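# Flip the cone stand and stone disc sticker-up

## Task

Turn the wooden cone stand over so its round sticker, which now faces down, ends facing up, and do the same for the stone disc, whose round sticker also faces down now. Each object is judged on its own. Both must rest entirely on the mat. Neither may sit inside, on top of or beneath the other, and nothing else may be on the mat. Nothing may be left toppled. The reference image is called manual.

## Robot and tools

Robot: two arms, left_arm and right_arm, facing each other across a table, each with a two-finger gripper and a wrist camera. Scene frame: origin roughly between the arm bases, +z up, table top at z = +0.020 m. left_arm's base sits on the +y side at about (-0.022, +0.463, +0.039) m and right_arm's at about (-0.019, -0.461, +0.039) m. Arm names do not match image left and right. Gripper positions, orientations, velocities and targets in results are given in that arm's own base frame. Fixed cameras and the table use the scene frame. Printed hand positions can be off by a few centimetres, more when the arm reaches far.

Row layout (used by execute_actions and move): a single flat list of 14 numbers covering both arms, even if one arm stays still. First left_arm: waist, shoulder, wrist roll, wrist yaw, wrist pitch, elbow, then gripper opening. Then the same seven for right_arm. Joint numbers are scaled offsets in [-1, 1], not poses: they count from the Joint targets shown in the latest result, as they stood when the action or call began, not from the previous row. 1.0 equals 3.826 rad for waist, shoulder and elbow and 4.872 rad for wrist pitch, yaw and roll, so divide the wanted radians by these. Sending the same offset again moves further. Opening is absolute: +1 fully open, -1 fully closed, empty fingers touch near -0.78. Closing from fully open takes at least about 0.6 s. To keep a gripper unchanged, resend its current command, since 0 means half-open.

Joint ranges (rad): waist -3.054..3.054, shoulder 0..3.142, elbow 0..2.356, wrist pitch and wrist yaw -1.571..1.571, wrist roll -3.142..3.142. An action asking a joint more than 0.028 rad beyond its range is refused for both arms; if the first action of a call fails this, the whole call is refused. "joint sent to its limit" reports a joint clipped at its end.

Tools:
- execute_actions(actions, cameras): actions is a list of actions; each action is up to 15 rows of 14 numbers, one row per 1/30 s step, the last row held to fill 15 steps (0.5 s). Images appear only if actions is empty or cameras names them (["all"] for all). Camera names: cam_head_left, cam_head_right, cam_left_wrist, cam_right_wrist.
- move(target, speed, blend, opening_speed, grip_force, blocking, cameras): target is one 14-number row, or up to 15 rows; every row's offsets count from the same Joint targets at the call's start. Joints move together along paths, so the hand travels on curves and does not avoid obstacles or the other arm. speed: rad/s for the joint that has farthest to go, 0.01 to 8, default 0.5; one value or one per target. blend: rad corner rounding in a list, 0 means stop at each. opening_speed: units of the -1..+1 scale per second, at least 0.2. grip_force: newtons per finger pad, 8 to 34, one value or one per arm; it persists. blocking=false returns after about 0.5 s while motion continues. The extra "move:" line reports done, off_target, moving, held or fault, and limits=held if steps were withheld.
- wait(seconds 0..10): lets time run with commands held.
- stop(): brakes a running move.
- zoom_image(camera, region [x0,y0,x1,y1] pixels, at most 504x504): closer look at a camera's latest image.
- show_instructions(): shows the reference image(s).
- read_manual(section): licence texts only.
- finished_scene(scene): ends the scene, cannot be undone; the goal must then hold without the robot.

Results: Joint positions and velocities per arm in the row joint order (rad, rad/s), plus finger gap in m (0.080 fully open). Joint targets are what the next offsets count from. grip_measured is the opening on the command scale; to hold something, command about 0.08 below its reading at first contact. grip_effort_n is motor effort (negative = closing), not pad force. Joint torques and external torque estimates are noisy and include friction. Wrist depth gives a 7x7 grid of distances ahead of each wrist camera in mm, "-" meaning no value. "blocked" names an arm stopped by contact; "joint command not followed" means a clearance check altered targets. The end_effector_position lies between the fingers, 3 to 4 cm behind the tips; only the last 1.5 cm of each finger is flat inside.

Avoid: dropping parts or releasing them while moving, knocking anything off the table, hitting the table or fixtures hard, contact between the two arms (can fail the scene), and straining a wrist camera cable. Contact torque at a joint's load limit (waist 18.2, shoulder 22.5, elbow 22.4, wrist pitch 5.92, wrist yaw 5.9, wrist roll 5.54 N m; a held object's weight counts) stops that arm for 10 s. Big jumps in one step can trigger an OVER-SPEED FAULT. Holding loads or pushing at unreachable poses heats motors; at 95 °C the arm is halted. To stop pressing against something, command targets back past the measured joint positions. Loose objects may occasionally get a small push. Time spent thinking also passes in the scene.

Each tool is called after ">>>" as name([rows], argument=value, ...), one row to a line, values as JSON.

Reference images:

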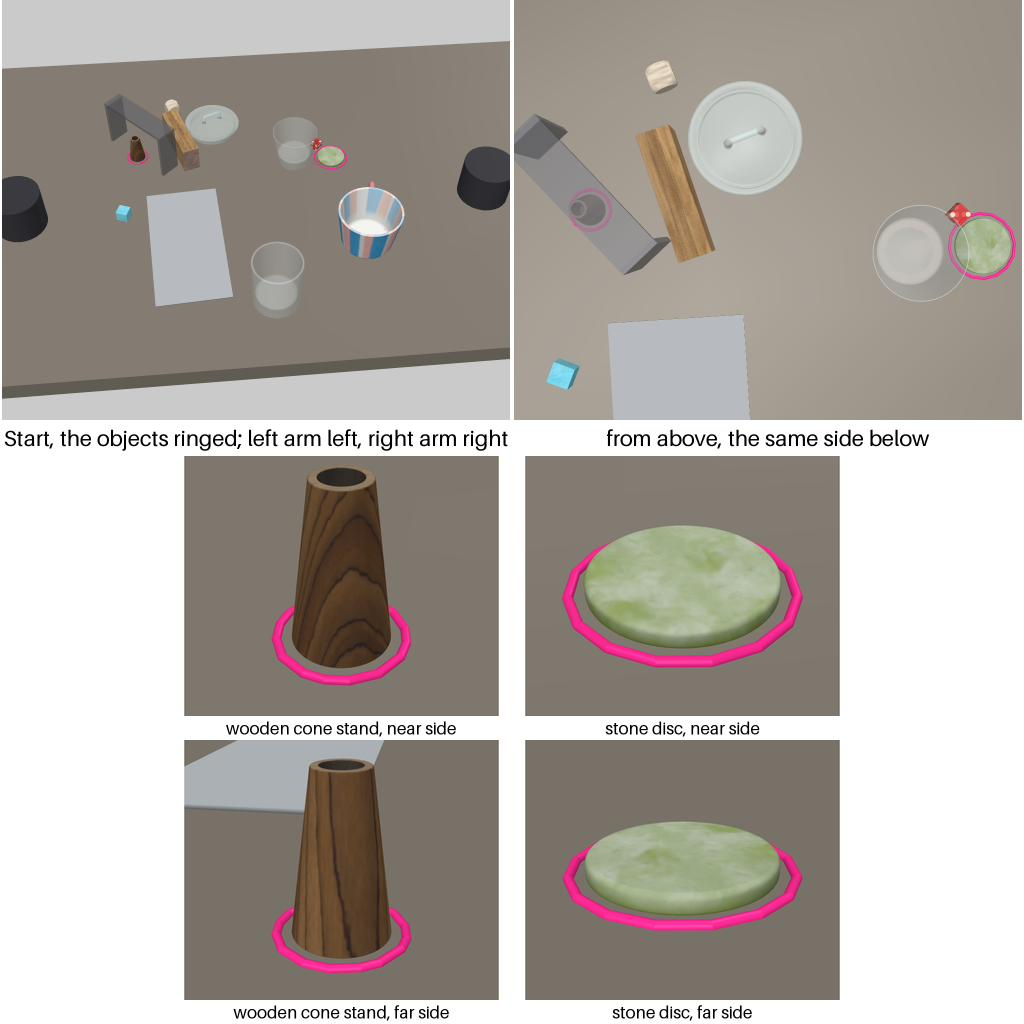

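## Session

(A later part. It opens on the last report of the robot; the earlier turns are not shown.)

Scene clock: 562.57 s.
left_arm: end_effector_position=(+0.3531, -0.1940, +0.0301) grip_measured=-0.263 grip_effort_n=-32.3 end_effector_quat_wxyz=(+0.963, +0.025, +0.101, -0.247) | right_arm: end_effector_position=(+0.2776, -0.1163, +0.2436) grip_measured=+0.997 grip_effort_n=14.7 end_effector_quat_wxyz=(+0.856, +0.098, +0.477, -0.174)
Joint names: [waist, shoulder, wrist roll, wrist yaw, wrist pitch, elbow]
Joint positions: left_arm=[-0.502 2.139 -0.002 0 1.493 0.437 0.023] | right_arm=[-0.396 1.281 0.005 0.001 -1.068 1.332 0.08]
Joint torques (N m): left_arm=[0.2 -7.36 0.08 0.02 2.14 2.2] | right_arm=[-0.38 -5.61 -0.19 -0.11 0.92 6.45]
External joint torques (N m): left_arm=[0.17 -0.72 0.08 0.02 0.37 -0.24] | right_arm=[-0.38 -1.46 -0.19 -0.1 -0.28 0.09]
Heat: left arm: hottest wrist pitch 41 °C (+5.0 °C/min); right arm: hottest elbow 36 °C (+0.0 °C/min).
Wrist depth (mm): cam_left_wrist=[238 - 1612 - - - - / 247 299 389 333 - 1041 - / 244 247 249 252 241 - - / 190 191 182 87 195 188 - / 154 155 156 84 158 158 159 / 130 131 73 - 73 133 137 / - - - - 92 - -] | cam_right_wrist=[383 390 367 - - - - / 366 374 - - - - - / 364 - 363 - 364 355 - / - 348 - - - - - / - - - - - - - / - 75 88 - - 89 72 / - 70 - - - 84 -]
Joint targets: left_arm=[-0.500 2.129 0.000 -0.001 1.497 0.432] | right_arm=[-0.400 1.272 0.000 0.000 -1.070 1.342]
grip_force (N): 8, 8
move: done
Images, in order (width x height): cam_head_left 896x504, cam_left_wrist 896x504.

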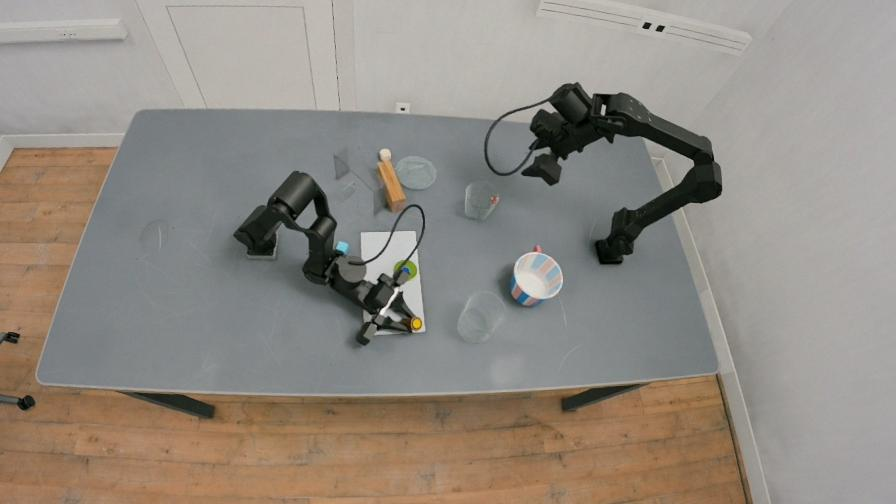

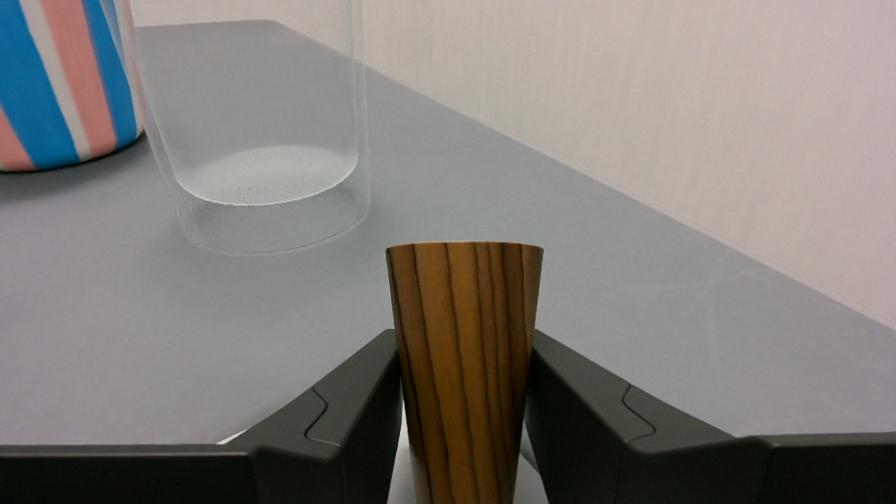

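>>> move(target=[0,0.0079,0,0,0.0055,0,-0.45,0,0,0,0,0,0,1], speed=0.08, cameras=["cam_left_wrist","cam_head_left"])

>>> zoom_image(camera="cam_head_left", region=[360, 260, 460, 360])

Scene clock: 570.00 s.
left_arm: end_effector_position=(+0.3533, -0.1941, +0.0313) grip_measured=-0.263 grip_effort_n=-32.3 end_effector_quat_wxyz=(+0.964, +0.023, +0.094, -0.247) | right_arm: end_effector_position=(+0.2776, -0.1163, +0.2436) grip_measured=+0.997 grip_effort_n=14.7 end_effector_quat_wxyz=(+0.856, +0.098, +0.477, -0.174)
Joint names: [waist, shoulder, wrist roll, wrist yaw, wrist pitch, elbow]
Joint positions: left_arm=[-0.502 2.15 -0.002 0 1.52 0.436 0.023] | right_arm=[-0.396 1.281 0.005 0.001 -1.068 1.332 0.08]
Joint torques (N m): left_arm=[0.22 -5.38 0.08 0.01 2.13 2.17] | right_arm=[-0.52 -5.68 -0.16 -0.1 0.92 6.41]
External joint torques (N m): left_arm=[0.23 1.29 0.08 0.01 0.35 -0.22] | right_arm=[-0.52 -1.52 -0.16 -0.1 -0.28 0.06]
Heat: left arm: hottest wrist pitch 42 °C (+5.0 °C/min); right arm: hottest elbow 36 °C (+0.0 °C/min).
Wrist depth (mm): cam_left_wrist=[- - - - - - - / 248 313 - 1751 1453 - - / 244 262 259 263 263 - - / 195 196 198 87 191 193 - / 163 159 159 84 162 162 163 / - 133 73 - 74 135 140 / - - - 87 92 - -] | cam_right_wrist=[395 391 368 - - - - / 367 372 370 - - - - / 364 - 365 - - 358 - / - - - - - 332 - / - 336 - - - - 330 / - 75 95 - - 89 319 / - 70 310 - - 84 -]
Joint targets: left_arm=[-0.500 2.159 0.000 -0.001 1.524 0.432] | right_arm=[-0.400 1.272 0.000 0.000 -1.070 1.342]
grip_force (N): 8, 8
move: done
Images, in order (width x height): cam_head_left 896x504, cam_left_wrist 896x504.

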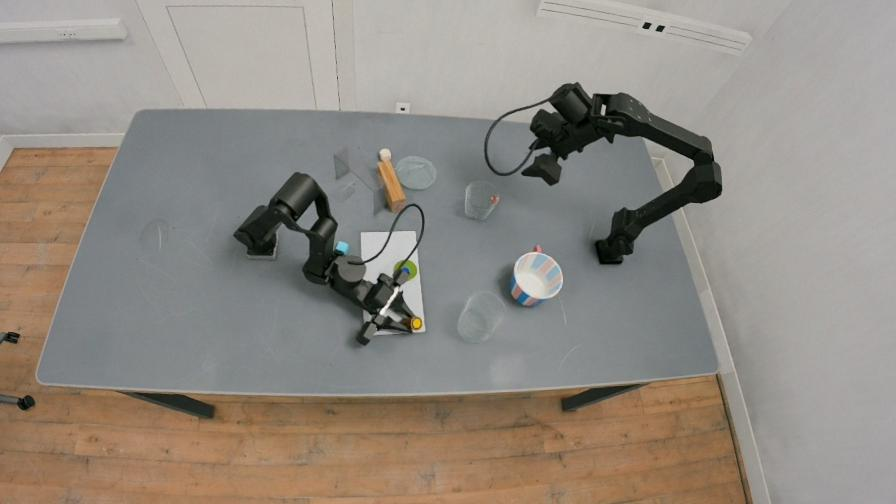

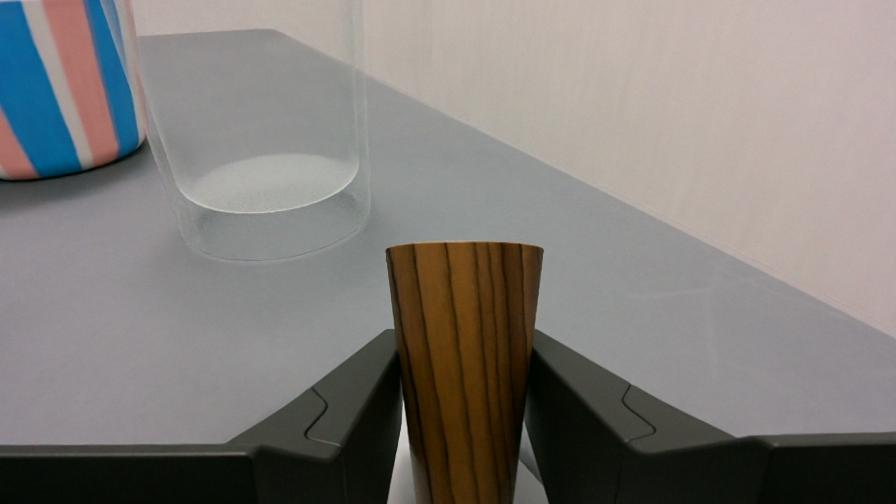

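Scaled by 5.040 from the camera's 896x504 image, which has a finer 1280x720 frame.

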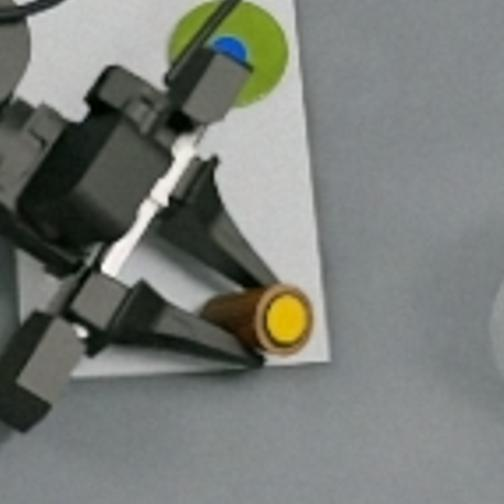

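>>> move(target=[0,0.0105,0,0,0,0,-0.45,0,0,0,0,0,0,1], speed=0.06, cameras=["cam_left_wrist","cam_head_left"])

>>> zoom_image(camera="cam_head_left", region=[360, 260, 460, 360])

Scene clock: 574.90 s.
left_arm: end_effector_position=(+0.3524, -0.1937, +0.0238) grip_measured=-0.263 grip_effort_n=-32.3 end_effector_quat_wxyz=(+0.963, +0.025, +0.100, -0.247) | right_arm: end_effector_position=(+0.2776, -0.1163, +0.2436) grip_measured=+0.997 grip_effort_n=14.7 end_effector_quat_wxyz=(+0.856, +0.098, +0.477, -0.174)
Joint names: [waist, shoulder, wrist roll, wrist yaw, wrist pitch, elbow]
Joint positions: left_arm=[-0.502 2.178 -0.002 0 1.532 0.438 0.023] | right_arm=[-0.396 1.281 0.005 0.001 -1.068 1.332 0.08]
Joint torques (N m): left_arm=[0.23 -4.09 0.08 0.02 1.37 1.84] | right_arm=[-0.37 -5.44 -0.13 -0.08 0.96 6.4]
External joint torques (N m): left_arm=[0.23 2.55 0.08 0.02 -0.38 -0.36] | right_arm=[-0.37 -1.23 -0.13 -0.08 -0.23 0.01]
Heat: left arm: hottest wrist pitch 42 °C (+5.0 °C/min); right arm: hottest elbow 36 °C (+0.0 °C/min).
Wrist depth (mm): cam_left_wrist=[231 - 487 - - - - / 242 344 350 344 - - - / 239 241 243 248 245 - - / 183 184 194 85 188 190 - / 154 149 150 - 152 153 154 / 124 125 73 - 74 128 128 / - - - 86 92 - -] | cam_right_wrist=[- 393 362 361 - - - / 366 375 - - - - 990 / 365 363 354 - - - 349 / - 349 - - - 343 - / - - - - - - - / - 74 88 - - 89 72 / - 70 - - - 84 -]
Joint targets: left_arm=[-0.500 2.199 0.000 -0.001 1.524 0.432] | right_arm=[-0.400 1.272 0.000 0.000 -1.070 1.342]
grip_force (N): 8, 8
move: done
Images, in order (width x height): cam_head_left 896x504, cam_left_wrist 896x504.

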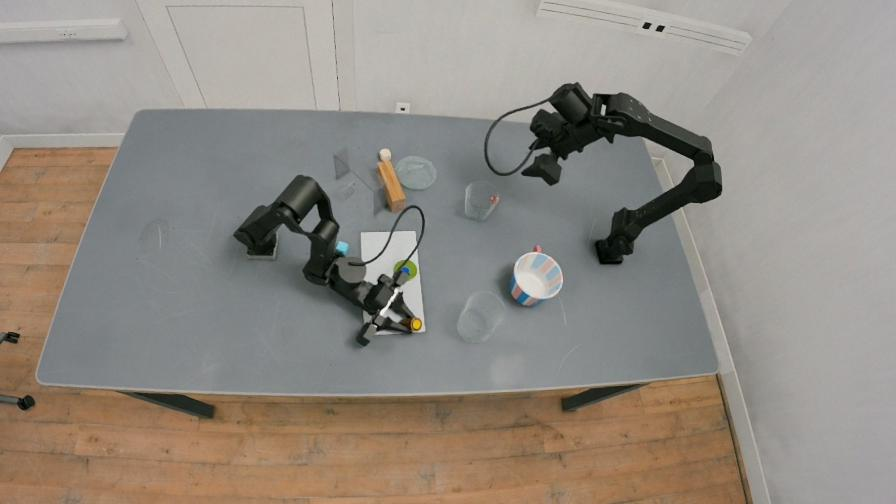

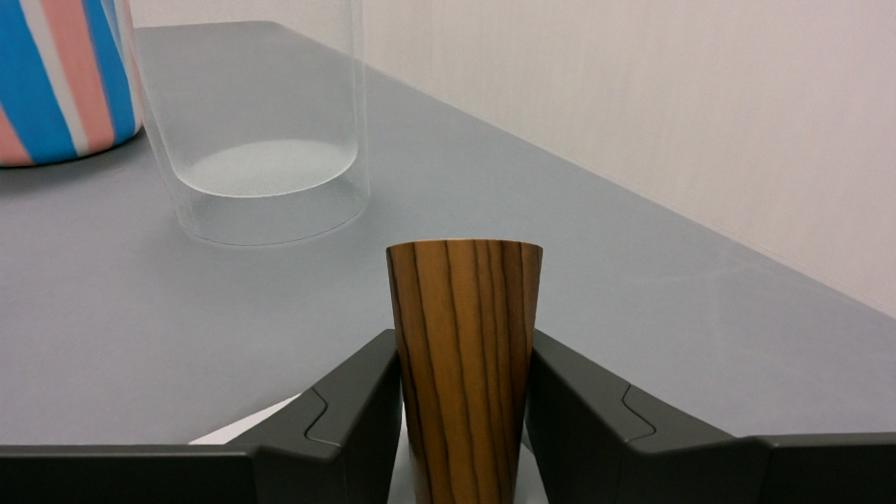

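Scaled by 5.040 from the camera's 896x504 image, which has a finer 1280x720 frame.

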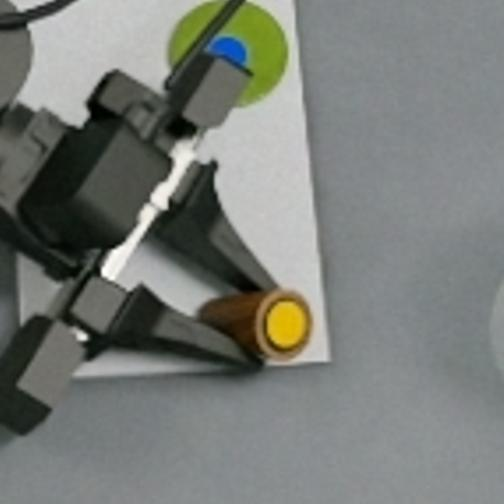

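>>> move([
  [0,-0.0221,0,0,-0.0294,0.0266,-0.45,0,0,0,0,0,0,1],
  [0,0.0097,0,0,-0.0074,0.0304,-0.45,0,0,0,0,0,0,1],
  [0,-0.0009,0,0,0.0051,-0.0015,-0.45,0,0,0,0,0,0,1],
], speed=[0.2,0.1,0.06], cameras=["cam_left_wrist","cam_head_left"])

>>> zoom_image(camera="cam_head_left", region=[360, 260, 460, 360])

Scene clock: 591.17 s.
left_arm: end_effector_position=(+0.3517, -0.1933, +0.0214) grip_measured=-0.263 grip_effort_n=-32.3 end_effector_quat_wxyz=(+0.964, +0.024, +0.099, -0.247) | right_arm: end_effector_position=(+0.2776, -0.1163, +0.2436) grip_measured=+0.997 grip_effort_n=14.7 end_effector_quat_wxyz=(+0.856, +0.098, +0.477, -0.174)
Joint names: [waist, shoulder, wrist roll, wrist yaw, wrist pitch, elbow]
Joint positions: left_arm=[-0.502 2.195 -0.002 0 1.553 0.437 0.023] | right_arm=[-0.396 1.281 0.005 0.001 -1.068 1.332 0.08]
Joint torques (N m): left_arm=[0.22 -6.31 0.08 0.02 1.64 1.27] | right_arm=[-0.31 -5.42 -0.12 -0.11 0.88 6.4]
External joint torques (N m): left_arm=[0.22 0.38 0.08 0.02 -0.13 -0.86] | right_arm=[-0.29 -1.3 -0.12 -0.11 -0.34 0.03]
Heat: left arm: hottest wrist pitch 41 °C (+1.0 °C/min); right arm: hottest elbow 37 °C (+1.0 °C/min).
Wrist depth (mm): cam_left_wrist=[236 532 - - - - - / 257 365 372 316 1247 - - / 231 219 236 238 227 - - / 178 179 188 88 182 184 - / 150 144 146 86 147 149 149 / - 122 78 - 72 124 124 / - - - 87 87 - -] | cam_right_wrist=[396 387 358 - 390 - - / 363 373 370 369 391 - 919 / 363 - 361 - 348 - - / - - - - - - 340 / - - 332 - - - - / - 75 94 - - 89 72 / - 70 - 301 307 84 -]
Joint targets: left_arm=[-0.500 2.196 0.000 -0.001 1.549 0.427] | right_arm=[-0.400 1.272 0.000 0.000 -1.070 1.342]
grip_force (N): 8, 8
move: done
Images, in order (width x height): cam_head_left 896x504, cam_left_wrist 896x504.

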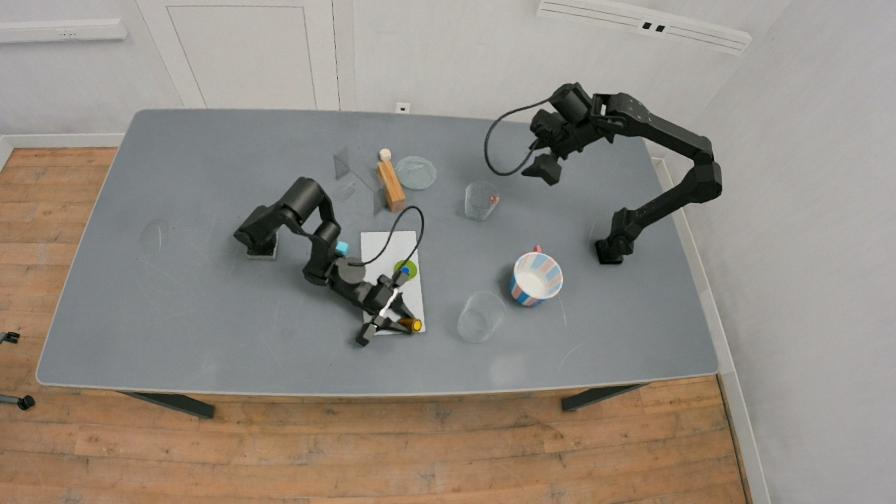

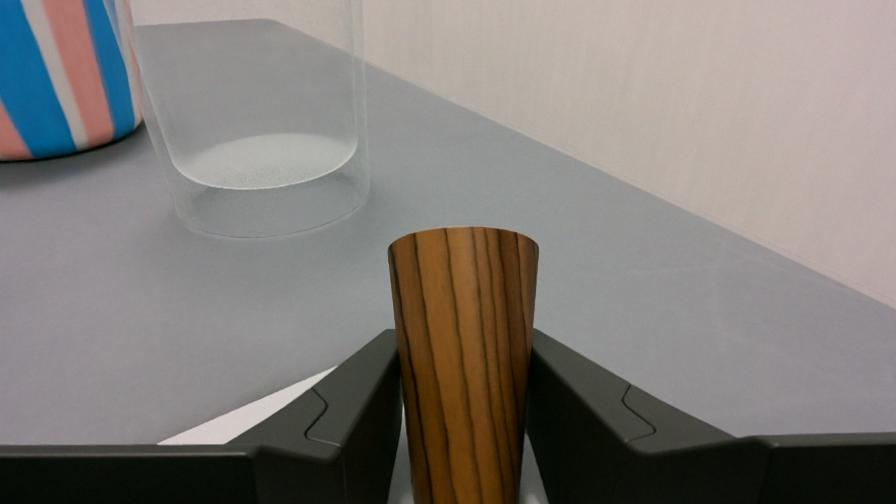

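Scaled by 5.040 from the camera's 896x504 image, which has a finer 1280x720 frame.

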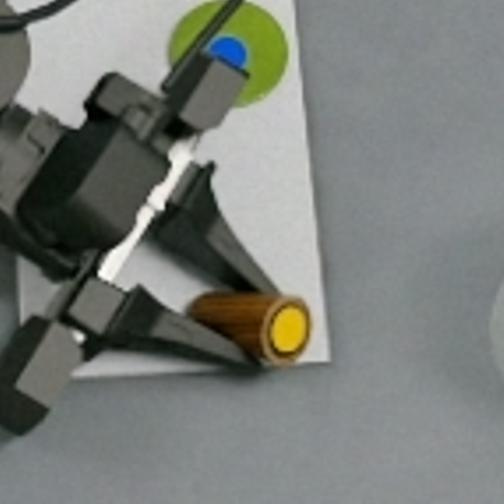

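>>> move([
  [0,-0.0392,0,0,0,0,-0.45,0,0,0,0,0,0,1],
  [0,-0.1244,0,0,-0.3124,0.1297,-0.45,0,0,0,0,0,0,1],
  [0,-0.0840,0,0,-0.2611,0.1047,-0.45,0,0,0,0,0,0,1],
], speed=[0.3,1.0,0.2], blend=[0.05,0.02,0], grip_force=[18,8], cameras=["cam_left_wrist","cam_head_left"])

>>> zoom_image(camera="cam_head_left", region=[360, 260, 460, 360])

Scene clock: 613.47 s.
left_arm: end_effector_position=(+0.3797, -0.2087, +0.0285) grip_measured=-0.263 grip_effort_n=-51.9 end_effector_quat_wxyz=(+0.901, +0.091, +0.356, -0.231) | right_arm: end_effector_position=(+0.2776, -0.1163, +0.2436) grip_measured=+0.997 grip_effort_n=14.7 end_effector_quat_wxyz=(+0.856, +0.098, +0.477, -0.174)
Joint names: [waist, shoulder, wrist roll, wrist yaw, wrist pitch, elbow]
Joint positions: left_arm=[-0.502 1.863 -0.002 0 0.274 0.836 0.023] | right_arm=[-0.396 1.281 0.005 0.001 -1.068 1.332 0.08]
Joint torques (N m): left_arm=[0.24 -6.11 0.09 0.02 1.81 4.44] | right_arm=[-0.4 -5.67 -0.17 -0.1 0.92 6.23]
External joint torques (N m): left_arm=[0.23 1.48 0.09 0.03 0.34 -0.91] | right_arm=[-0.39 -1.39 -0.17 -0.1 -0.27 -0.18]
Heat: left arm: hottest wrist pitch 41 °C (+1.0 °C/min); right arm: hottest elbow 37 °C (+1.0 °C/min).
Wrist depth (mm): cam_left_wrist=[158 158 158 163 165 168 - / 144 145 146 149 149 150 - / 133 134 136 137 139 139 141 / 126 124 126 88 127 130 130 / 115 116 117 86 118 119 121 / - 110 78 - 74 114 114 / - - - 82 88 - -] | cam_right_wrist=[388 391 386 388 - 379 - / 377 374 358 - - - - / 360 - - - - - 346 / - - - 344 - 338 - / 338 - 334 - - - - / - 74 88 - - 89 72 / - 70 312 - - 84 -]
Joint targets: left_arm=[-0.500 1.875 0.000 -0.001 0.277 0.827] | right_arm=[-0.400 1.272 0.000 0.000 -1.070 1.342]
grip_force (N): 18, 8
move: done
Images, in order (width x height): cam_head_left 896x504, cam_left_wrist 896x504.

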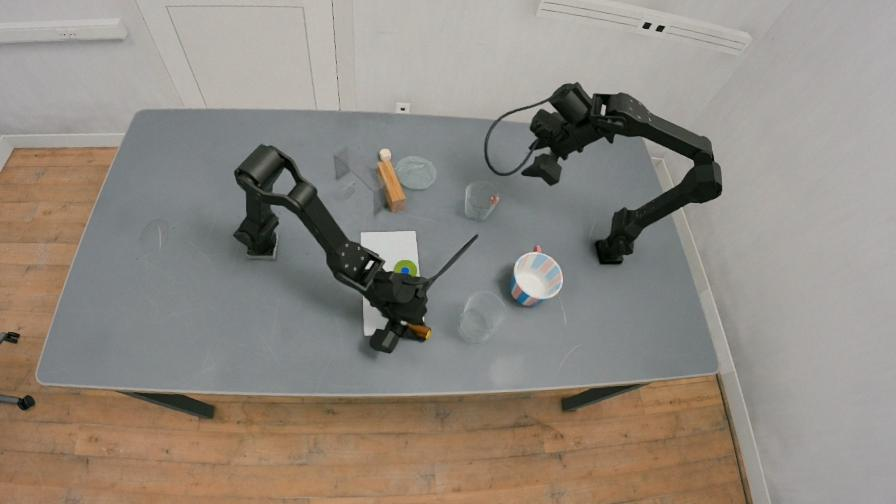

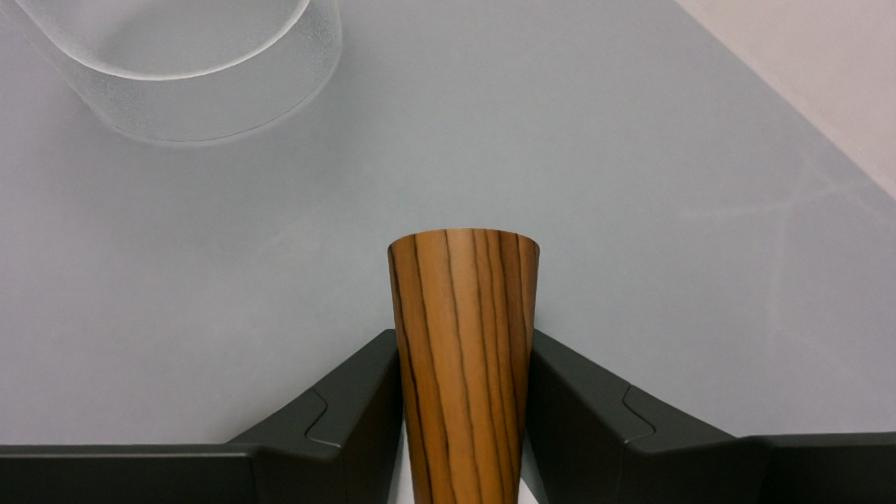

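Scaled by 5.040 from the camera's 896x504 image, which has a finer 1280x720 frame.

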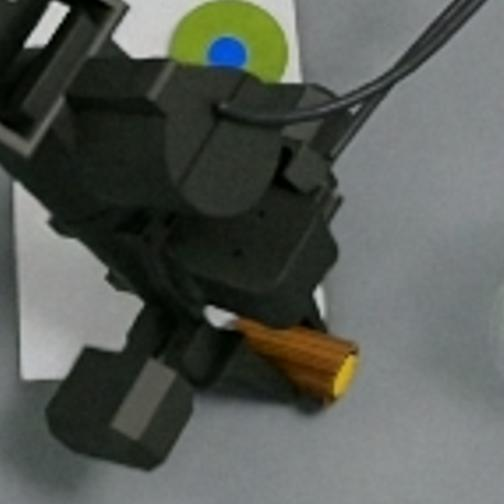

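>>> move([
  [0,0.0073,0,0,0,0,-0.45,0,0,0,0,0,0,1],
  [0,0.0073,0,0,0,0,0.2,0,0,0,0,0,0,1],
], speed=0.08, grip_force=[8,8], opening_speed=0.4)

>>> move([
  [0,-0.0478,0,0,-0.0513,0.0252,0.2,0,0,0,0,0,0,1],
  [0,0.1063,0,0,-0.3339,0.3298,0.2,0,0,0,0,0,0,1],
], speed=[0.4,1.0], blend=[0.05,0], cameras=["cam_left_wrist","cam_head_left"])

Scene clock: 623.67 s.
left_arm: end_effector_position=(+0.3769, -0.2137, +0.0244) grip_measured=+0.195 grip_effort_n=18.8 end_effector_quat_wxyz=(+0.897, +0.091, +0.359, -0.239) | right_arm: end_effector_position=(+0.2776, -0.1163, +0.2436) grip_measured=+0.997 grip_effort_n=14.7 end_effector_quat_wxyz=(+0.856, +0.098, +0.477, -0.174)
Joint names: [waist, shoulder, wrist roll, wrist yaw, wrist pitch, elbow]
Joint positions: left_arm=[-0.512 1.875 -0.002 0.01 0.28 0.836 0.044] | right_arm=[-0.396 1.281 0.005 0.001 -1.068 1.332 0.08]
Joint torques (N m): left_arm=[1.02 -4.47 0.08 -0.28 1.42 4.41] | right_arm=[-0.46 -5.57 -0.14 -0.1 0.96 6.36]
External joint torques (N m): left_arm=[0.99 3.23 0.08 -0.29 -0.06 -0.94] | right_arm=[-0.46 -1.44 -0.14 -0.1 -0.21 0.06]
Heat: left arm: hottest wrist pitch 41 °C (-1.0 °C/min); right arm: hottest elbow 37 °C (+1.0 °C/min).
Wrist depth (mm): cam_left_wrist=[153 156 158 160 162 164 - / 141 142 144 147 146 150 - / 130 131 133 134 136 136 139 / - 122 124 93 125 128 129 / 113 114 115 - 117 117 120 / - 108 78 - 90 78 113 / - - 98 84 101 72 -] | cam_right_wrist=[386 390 374 404 - - - / 377 373 367 - - - 912 / 364 - - - - - - / - - - - - 332 - / - - - 327 - - - / - 74 88 316 - 89 78 / - 70 - 301 - 84 -]
Joint targets: left_arm=[-0.500 1.903 0.000 0.000 0.276 0.828] | right_arm=[-0.400 1.272 0.000 0.000 -1.070 1.342]
grip_force (N): 8, 8
move: done

Scene clock: 626.30 s.
left_arm: end_effector_position=(+0.3939, -0.2155, +0.0899) grip_measured=+0.196 grip_effort_n=15.1 end_effector_quat_wxyz=(+0.688, +0.173, +0.682, -0.176) | right_arm: end_effector_position=(+0.2776, -0.1163, +0.2436) grip_measured=+0.997 grip_effort_n=14.7 end_effector_quat_wxyz=(+0.856, +0.098, +0.477, -0.174)
Joint names: [waist, shoulder, wrist roll, wrist yaw, wrist pitch, elbow]
Joint positions: left_arm=[-0.5 2.295 -0.002 0.002 -1.348 2.081 0.044] | right_arm=[-0.396 1.281 0.005 0.001 -1.068 1.332 0.08]
Joint torques (N m): left_arm=[0.07 -9.14 0.08 -0.02 0.49 6.63] | right_arm=[-0.21 -5.71 -0.14 -0.11 0.93 6.43]
External joint torques (N m): left_arm=[0.07 1.73 0.08 -0.02 0.14 0.85] | right_arm=[-0.21 -1.57 -0.15 -0.1 -0.28 0.05]
Heat: left arm: hottest wrist pitch 41 °C (-1.0 °C/min); right arm: hottest elbow 37 °C (+1.0 °C/min).
Wrist depth (mm): cam_left_wrist=[- 136 137 139 140 141 143 / 142 142 145 145 148 148 150 / 149 151 152 153 156 157 159 / 158 158 160 161 164 166 167 / 167 169 165 169 173 177 179 / 177 174 79 181 89 183 190 / - - 191 193 91 72 -] | cam_right_wrist=[390 391 380 - - - 876 / 378 374 380 374 361 367 365 / 363 - - 361 - - - / - - - - - - - / - - - - - - - / - 74 88 - 322 89 72 / - 70 - - - 84 -]
Joint targets: left_arm=[-0.500 2.310 0.000 0.000 -1.350 2.089] | right_arm=[-0.400 1.272 0.000 0.000 -1.070 1.342]
grip_force (N): 8, 8
move: done
Images, in order (width x height): cam_head_left 896x504, cam_left_wrist 896x504.

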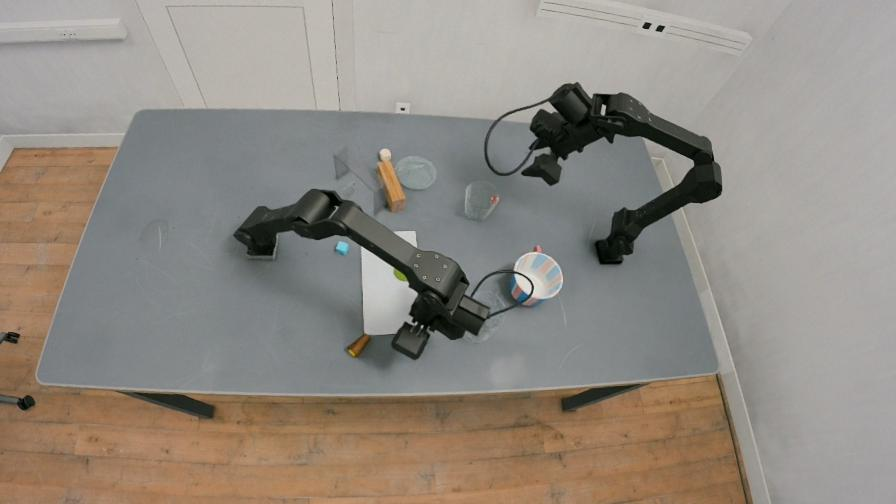

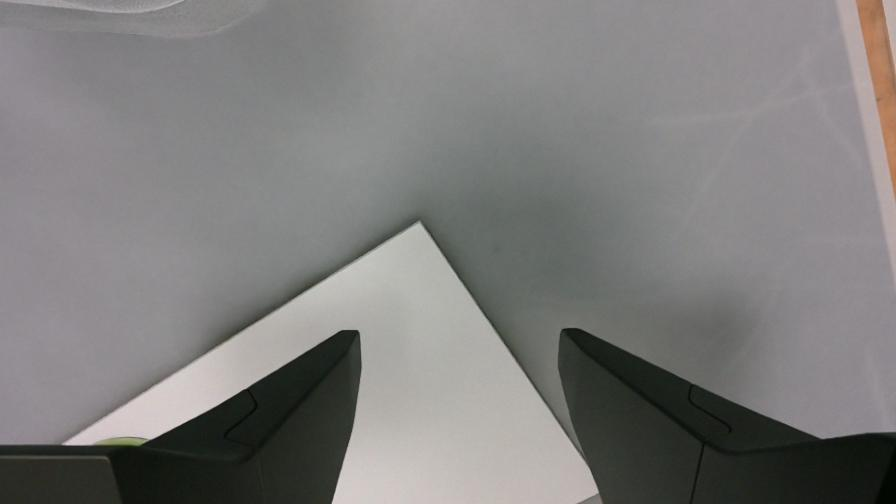

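>>> move(target=[-0.0557,-0.1208,0.3524,0,0.0378,-0.1689,0.2,0,0,0,0,0,0,1], speed=1.2, cameras=["cam_left_wrist"])

Scene clock: 638.17 s.
left_arm: end_effector_position=(+0.2595, -0.2239, +0.0970) grip_measured=+0.197 grip_effort_n=14.2 end_effector_quat_wxyz=(+0.247, +0.661, +0.249, -0.663) | right_arm: end_effector_position=(+0.2776, -0.1163, +0.2436) grip_measured=+0.997 grip_effort_n=14.7 end_effector_quat_wxyz=(+0.856, +0.098, +0.477, -0.174)
Joint names: [waist, shoulder, wrist roll, wrist yaw, wrist pitch, elbow]
Joint positions: left_arm=[-0.712 1.857 1.713 0.001 -1.168 1.452 0.044] | right_arm=[-0.396 1.281 0.005 0.001 -1.068 1.332 0.08]
Joint torques (N m): left_arm=[-0.13 -8.67 0.11 0.05 0.69 4.72] | right_arm=[-0.3 -5.46 -0.18 -0.16 0.93 6.38]
External joint torques (N m): left_arm=[-0.08 -0.69 0.12 -0.01 0.39 -1.05] | right_arm=[-0.33 -1.35 -0.18 -0.15 -0.25 0.07]
Heat: left arm: hottest shoulder 41 °C (+6.1 °C/min); right arm: hottest elbow 37 °C (+0.0 °C/min).
Wrist depth (mm): cam_left_wrist=[146 148 151 155 158 161 166 / 152 154 159 161 164 169 172 / 158 160 160 168 173 176 181 / 165 169 171 177 181 186 190 / 173 176 179 183 188 195 201 / 180 - 84 191 90 201 212 / - - 196 202 90 72 -] | cam_right_wrist=[376 391 366 397 - - - / 378 375 - - 373 - - / 365 - - 357 357 352 363 / - - - - - - - / - 340 - - - - - / - 74 88 325 - 89 72 / - 70 - - - 84 -]
Joint targets: left_arm=[-0.713 1.847 1.717 0.000 -1.166 1.443] | right_arm=[-0.400 1.272 0.000 0.000 -1.070 1.342]
grip_force (N): 8, 8
move: done
Images, in order (width x height): cam_left_wrist 896x504.

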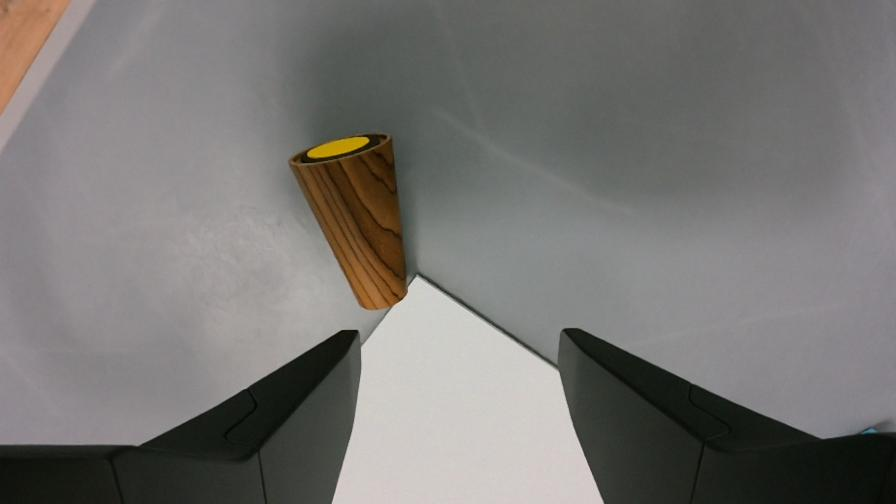

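>>> move(target=[-0.0088,0.0264,-0.0608,0,-0.0070,0.0350,0.2,0,0,0,0,0,0,1], speed=0.5, cameras=["cam_left_wrist"])

Scene clock: 656.40 s.
left_arm: end_effector_position=(+0.2688, -0.2479, +0.1000) grip_measured=+0.197 grip_effort_n=14.2 end_effector_quat_wxyz=(+0.332, +0.626, +0.329, -0.625) | right_arm: end_effector_position=(+0.2776, -0.1163, +0.2436) grip_measured=+0.997 grip_effort_n=14.7 end_effector_quat_wxyz=(+0.856, +0.098, +0.477, -0.174)
Joint names: [waist, shoulder, wrist roll, wrist yaw, wrist pitch, elbow]
Joint positions: left_arm=[-0.745 1.936 1.424 0.001 -1.198 1.569 0.044] | right_arm=[-0.396 1.281 0.005 0.001 -1.068 1.332 0.08]
Joint torques (N m): left_arm=[-0.16 -7.08 -0.1 0.05 0.46 6.5] | right_arm=[-0.26 -5.53 -0.17 -0.13 0.96 6.31]
External joint torques (N m): left_arm=[-0.06 1.49 -0.1 -0.01 0.16 0.74] | right_arm=[-0.3 -1.38 -0.17 -0.12 -0.23 -0.05]
Motor temperatures (°C): left_arm=[26 44 31 32 37 32] | right_arm=[25 32 27 29 31 37]
Heat: left arm: hottest shoulder 44 °C (+9.1 °C/min); right arm: hottest elbow 37 °C (+0.0 °C/min).
Wrist depth (mm): cam_left_wrist=[918 149 151 155 158 161 166 / 154 156 160 163 165 170 172 / 160 162 166 166 174 178 181 / 168 171 174 179 182 187 191 / 175 179 180 187 189 198 202 / 184 184 84 194 90 84 212 / - - 200 205 90 72 -] | cam_right_wrist=[394 391 384 383 385 - - / 376 372 369 - - 363 - / 360 368 - - - - - / - - - 343 - 342 - / - - 330 - - - - / 327 75 88 - 317 89 78 / - 70 - - 312 84 -]
Joint targets: left_arm=[-0.747 1.948 1.421 0.000 -1.200 1.577] | right_arm=[-0.400 1.272 0.000 0.000 -1.070 1.342]
grip_force (N): 8, 8
move: done
Images, in order (width x height): cam_left_wrist 896x504.

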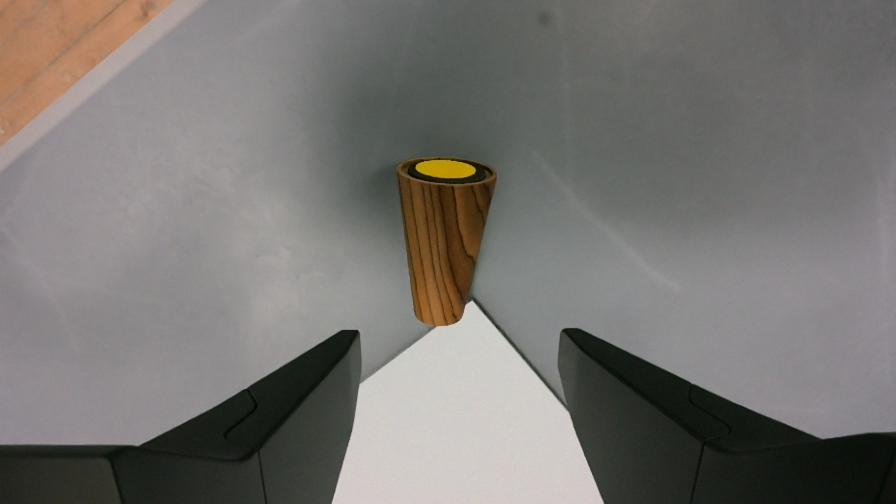

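>>> move([
  [0,0.0192,0,0,0.0552,-0.0511,0.2,0,0,0,0,0,0,1],
  [0,0.0192,0,0,0.0552,-0.0511,-0.5,0,0,0,0,0,0,1],
  [0,0,0,0,0,0,-0.5,0,0,0,0,0,0,1],
], speed=[0.25,0.25,0.4], opening_speed=0.7, grip_force=[34,8], cameras=["cam_left_wrist"])

Scene clock: 664.37 s.
left_arm: end_effector_position=(+0.2688, -0.2480, +0.0936) grip_measured=-0.327 grip_effort_n=-83.5 end_effector_quat_wxyz=(+0.326, +0.623, +0.335, -0.627) | right_arm: end_effector_position=(+0.2776, -0.1163, +0.2436) grip_measured=+0.997 grip_effort_n=14.7 end_effector_quat_wxyz=(+0.856, +0.098, +0.477, -0.174)
Joint names: [waist, shoulder, wrist roll, wrist yaw, wrist pitch, elbow]
Joint positions: left_arm=[-0.745 1.955 1.424 0.001 -1.198 1.57 0.02] | right_arm=[-0.396 1.281 0.005 0.001 -1.068 1.332 0.08]
Joint torques (N m): left_arm=[-0.13 -9.18 -0.08 0.05 0.42 6.33] | right_arm=[-0.19 -5.5 -0.15 -0.14 0.91 6.32]
External joint torques (N m): left_arm=[-0.15 -0.54 -0.09 0 0.15 0.64] | right_arm=[-0.19 -1.34 -0.15 -0.13 -0.3 -0.06]
Heat: left arm: hottest shoulder 42 °C (+7.1 °C/min); right arm: hottest elbow 37 °C (+0.0 °C/min).
Wrist depth (mm): cam_left_wrist=[896 142 146 150 153 156 162 / 145 148 152 156 160 164 168 / 151 155 158 162 166 172 177 / - 162 - 82 176 182 186 / 167 170 - 80 185 193 198 / 176 179 72 94 72 202 210 / - - - 200 - - -] | cam_right_wrist=[388 390 360 - 391 - - / 375 374 - - - - - / 365 - 365 - - 370 - / - 349 351 346 343 - - / - 332 - - - - - / - 74 88 - - 89 73 / - 70 - - - 84 -]
Joint targets: left_arm=[-0.747 1.948 1.421 0.000 -1.200 1.577] | right_arm=[-0.400 1.272 0.000 0.000 -1.070 1.342]
grip_force (N): 34, 8
move: done
Images, in order (width x height): cam_left_wrist 896x504.

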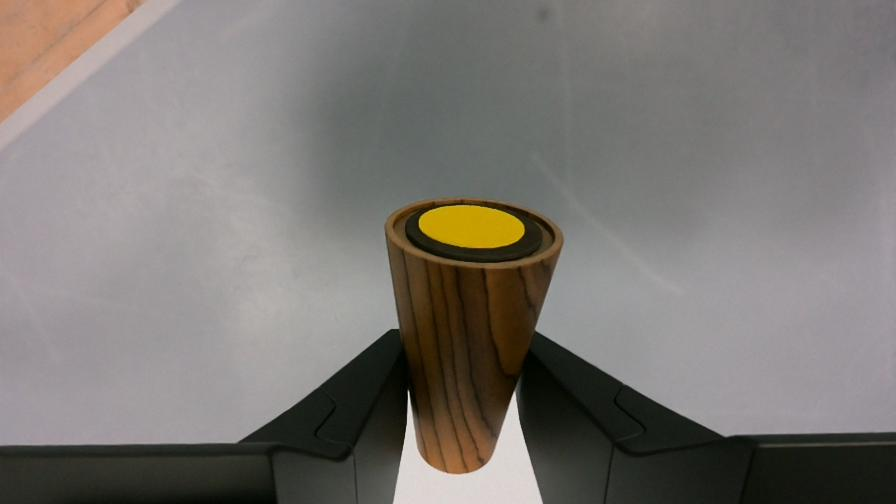

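>>> move([
  [0,-0.0523,0,0,0,0,-0.5,0,0,0,0,0,0,1],
  [0.0646,-0.0523,-0.2917,0,0,0,-0.5,0,0,0,0,0,0,1],
  [0.0646,-0.0687,-0.2917,0,0.4670,-0.3050,-0.5,0,0,0,0,0,0,1],
  [0.0646,0.0131,-0.2917,0,0.5355,-0.3105,-0.5,0,0,0,0,0,0,1],
], speed=[0.6,1.0,1.0,0.4], blend=[0.05,0.05,0.02,0], cameras=["cam_left_wrist","cam_head_left"])

>>> zoom_image(camera="cam_head_left", region=[360, 260, 460, 360])

Scene clock: 677.87 s.
left_arm: end_effector_position=(+0.3465, -0.1899, +0.0565) grip_measured=-0.327 grip_effort_n=-83.5 end_effector_quat_wxyz=(+0.964, +0.025, +0.093, -0.247) | right_arm: end_effector_position=(+0.2776, -0.1163, +0.2436) grip_measured=+0.997 grip_effort_n=14.7 end_effector_quat_wxyz=(+0.856, +0.098, +0.477, -0.174)
Joint names: [waist, shoulder, wrist roll, wrist yaw, wrist pitch, elbow]
Joint positions: left_arm=[-0.501 1.99 0.002 0.001 1.405 0.393 0.02] | right_arm=[-0.396 1.281 0.005 0.001 -1.068 1.332 0.08]
Joint torques (N m): left_arm=[0.11 -4.89 -0.05 0.01 2.14 2.73] | right_arm=[-0.43 -5.62 -0.16 -0.12 0.93 6.55]
External joint torques (N m): left_arm=[0.07 1.29 -0.06 0.01 0.37 -0.29] | right_arm=[-0.44 -1.44 -0.16 -0.11 -0.26 0.16]
Heat: left arm: hottest shoulder 42 °C (+6.0 °C/min); right arm: hottest elbow 37 °C (+0.0 °C/min).
Wrist depth (mm): cam_left_wrist=[300 - - - 1224 928 829 / 248 297 - - - - - / 263 301 326 323 - - - / 230 245 245 81 229 - - / 195 196 198 80 200 201 - / 169 170 72 94 72 167 168 / - - - 133 - - -] | cam_right_wrist=[385 390 363 - - 378 - / 372 372 - 370 - - - / 366 - - 354 - - 350 / 346 - - 349 - - - / - - - - - 330 - / - 75 94 314 319 89 72 / - 70 310 - 305 84 -]
Joint targets: left_arm=[-0.500 1.998 -0.001 0.000 1.409 0.389] | right_arm=[-0.400 1.272 0.000 0.000 -1.070 1.342]
grip_force (N): 34, 8
move: done
Images, in order (width x height): cam_head_left 896x504, cam_left_wrist 896x504.

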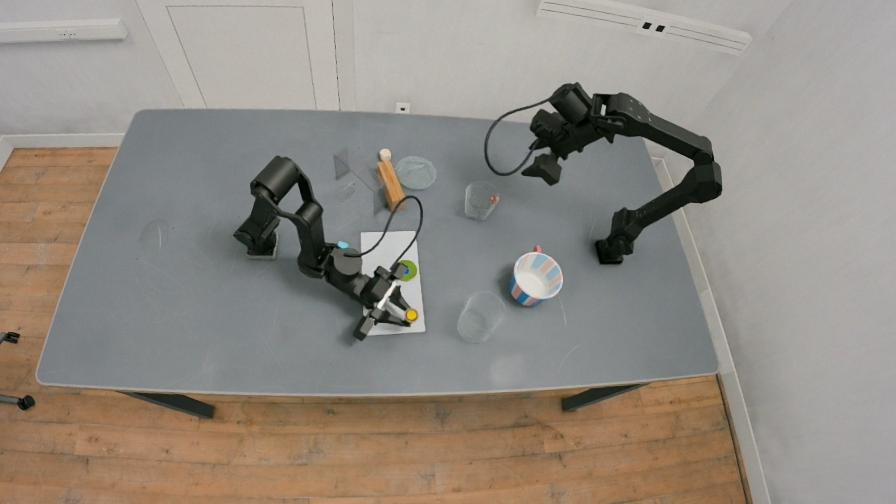

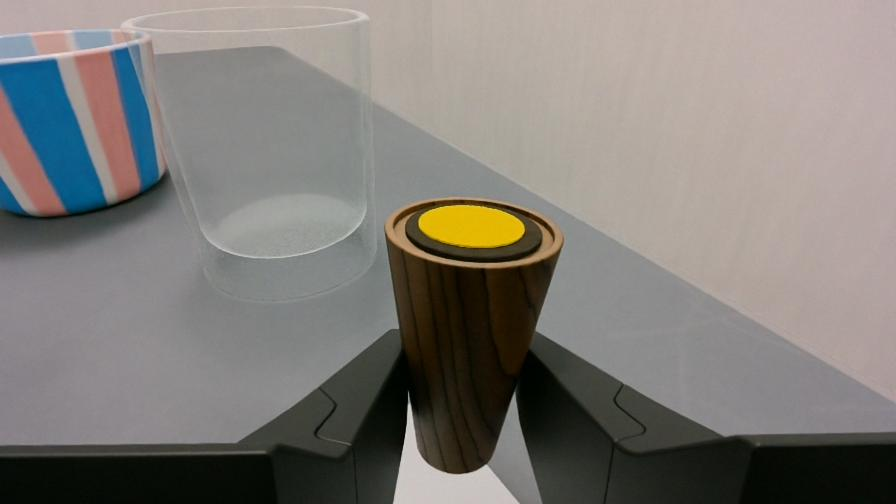

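Scaled by 5.040 from the camera's 896x504 image, which has a finer 1280x720 frame.

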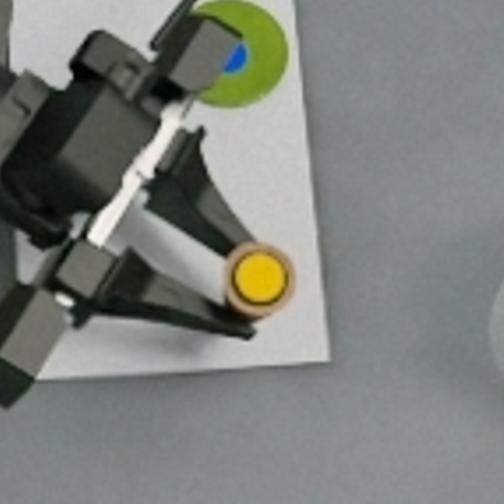

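>>> move(target=[0,0.0361,0,0,0.0254,0.0017,-0.5,0,0,0,0,0,0,1], speed=0.1, grip_force=[10,8], cameras=["cam_left_wrist"])

Scene clock: 686.57 s.
left_arm: end_effector_position=(+0.3440, -0.1885, +0.0316) grip_measured=-0.285 grip_effort_n=-36.5 end_effector_quat_wxyz=(+0.964, +0.026, +0.099, -0.247) | right_arm: end_effector_position=(+0.2776, -0.1163, +0.2436) grip_measured=+0.997 grip_effort_n=14.7 end_effector_quat_wxyz=(+0.856, +0.098, +0.477, -0.174)
Joint names: [waist, shoulder, wrist roll, wrist yaw, wrist pitch, elbow]
Joint positions: left_arm=[-0.501 2.127 0.002 0.001 1.529 0.393 0.022] | right_arm=[-0.396 1.281 0.005 0.001 -1.068 1.332 0.08]
Joint torques (N m): left_arm=[0.13 -5.13 -0.06 0 2.14 2.72] | right_arm=[-0.46 -5.44 -0.16 -0.13 0.94 6.28]
External joint torques (N m): left_arm=[0.13 1.28 -0.06 0 0.36 0.44] | right_arm=[-0.45 -1.3 -0.16 -0.13 -0.27 -0.1]
Heat: left arm: hottest shoulder 40 °C (+3.0 °C/min); right arm: hottest elbow 37 °C (+0.0 °C/min).
Wrist depth (mm): cam_left_wrist=[- - - - - 875 811 / 253 305 370 - - - - / 255 256 258 259 246 - - / 195 195 196 82 191 191 826 / 158 159 160 80 161 162 162 / 133 134 72 93 73 135 140 / - - - 107 - - -] | cam_right_wrist=[380 388 359 - - - - / 370 375 - - - - - / 364 356 - 361 - 353 - / - 347 - - - 348 344 / - - - 333 - - - / - 75 88 - - 89 72 / - 70 - - - 84 -]
Joint targets: left_arm=[-0.500 2.136 -0.001 0.000 1.533 0.395] | right_arm=[-0.400 1.272 0.000 0.000 -1.070 1.342]
grip_force (N): 10, 8
move: done
Images, in order (width x height): cam_left_wrist 896x504.

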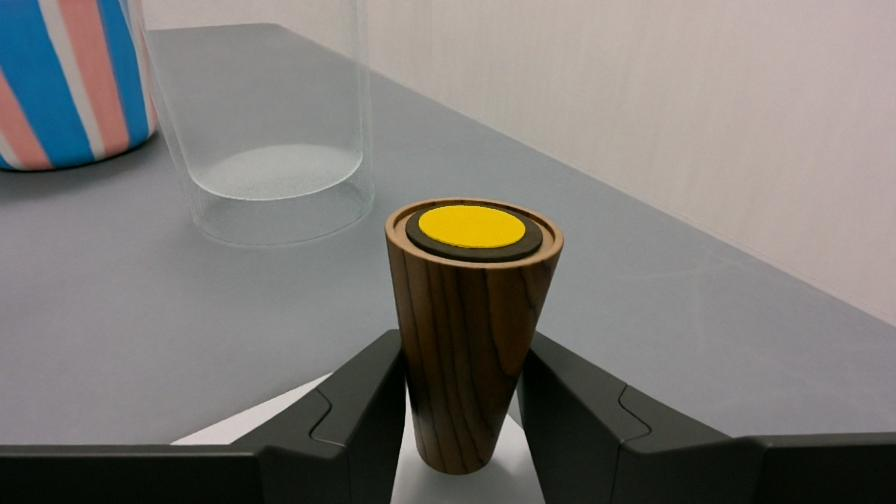

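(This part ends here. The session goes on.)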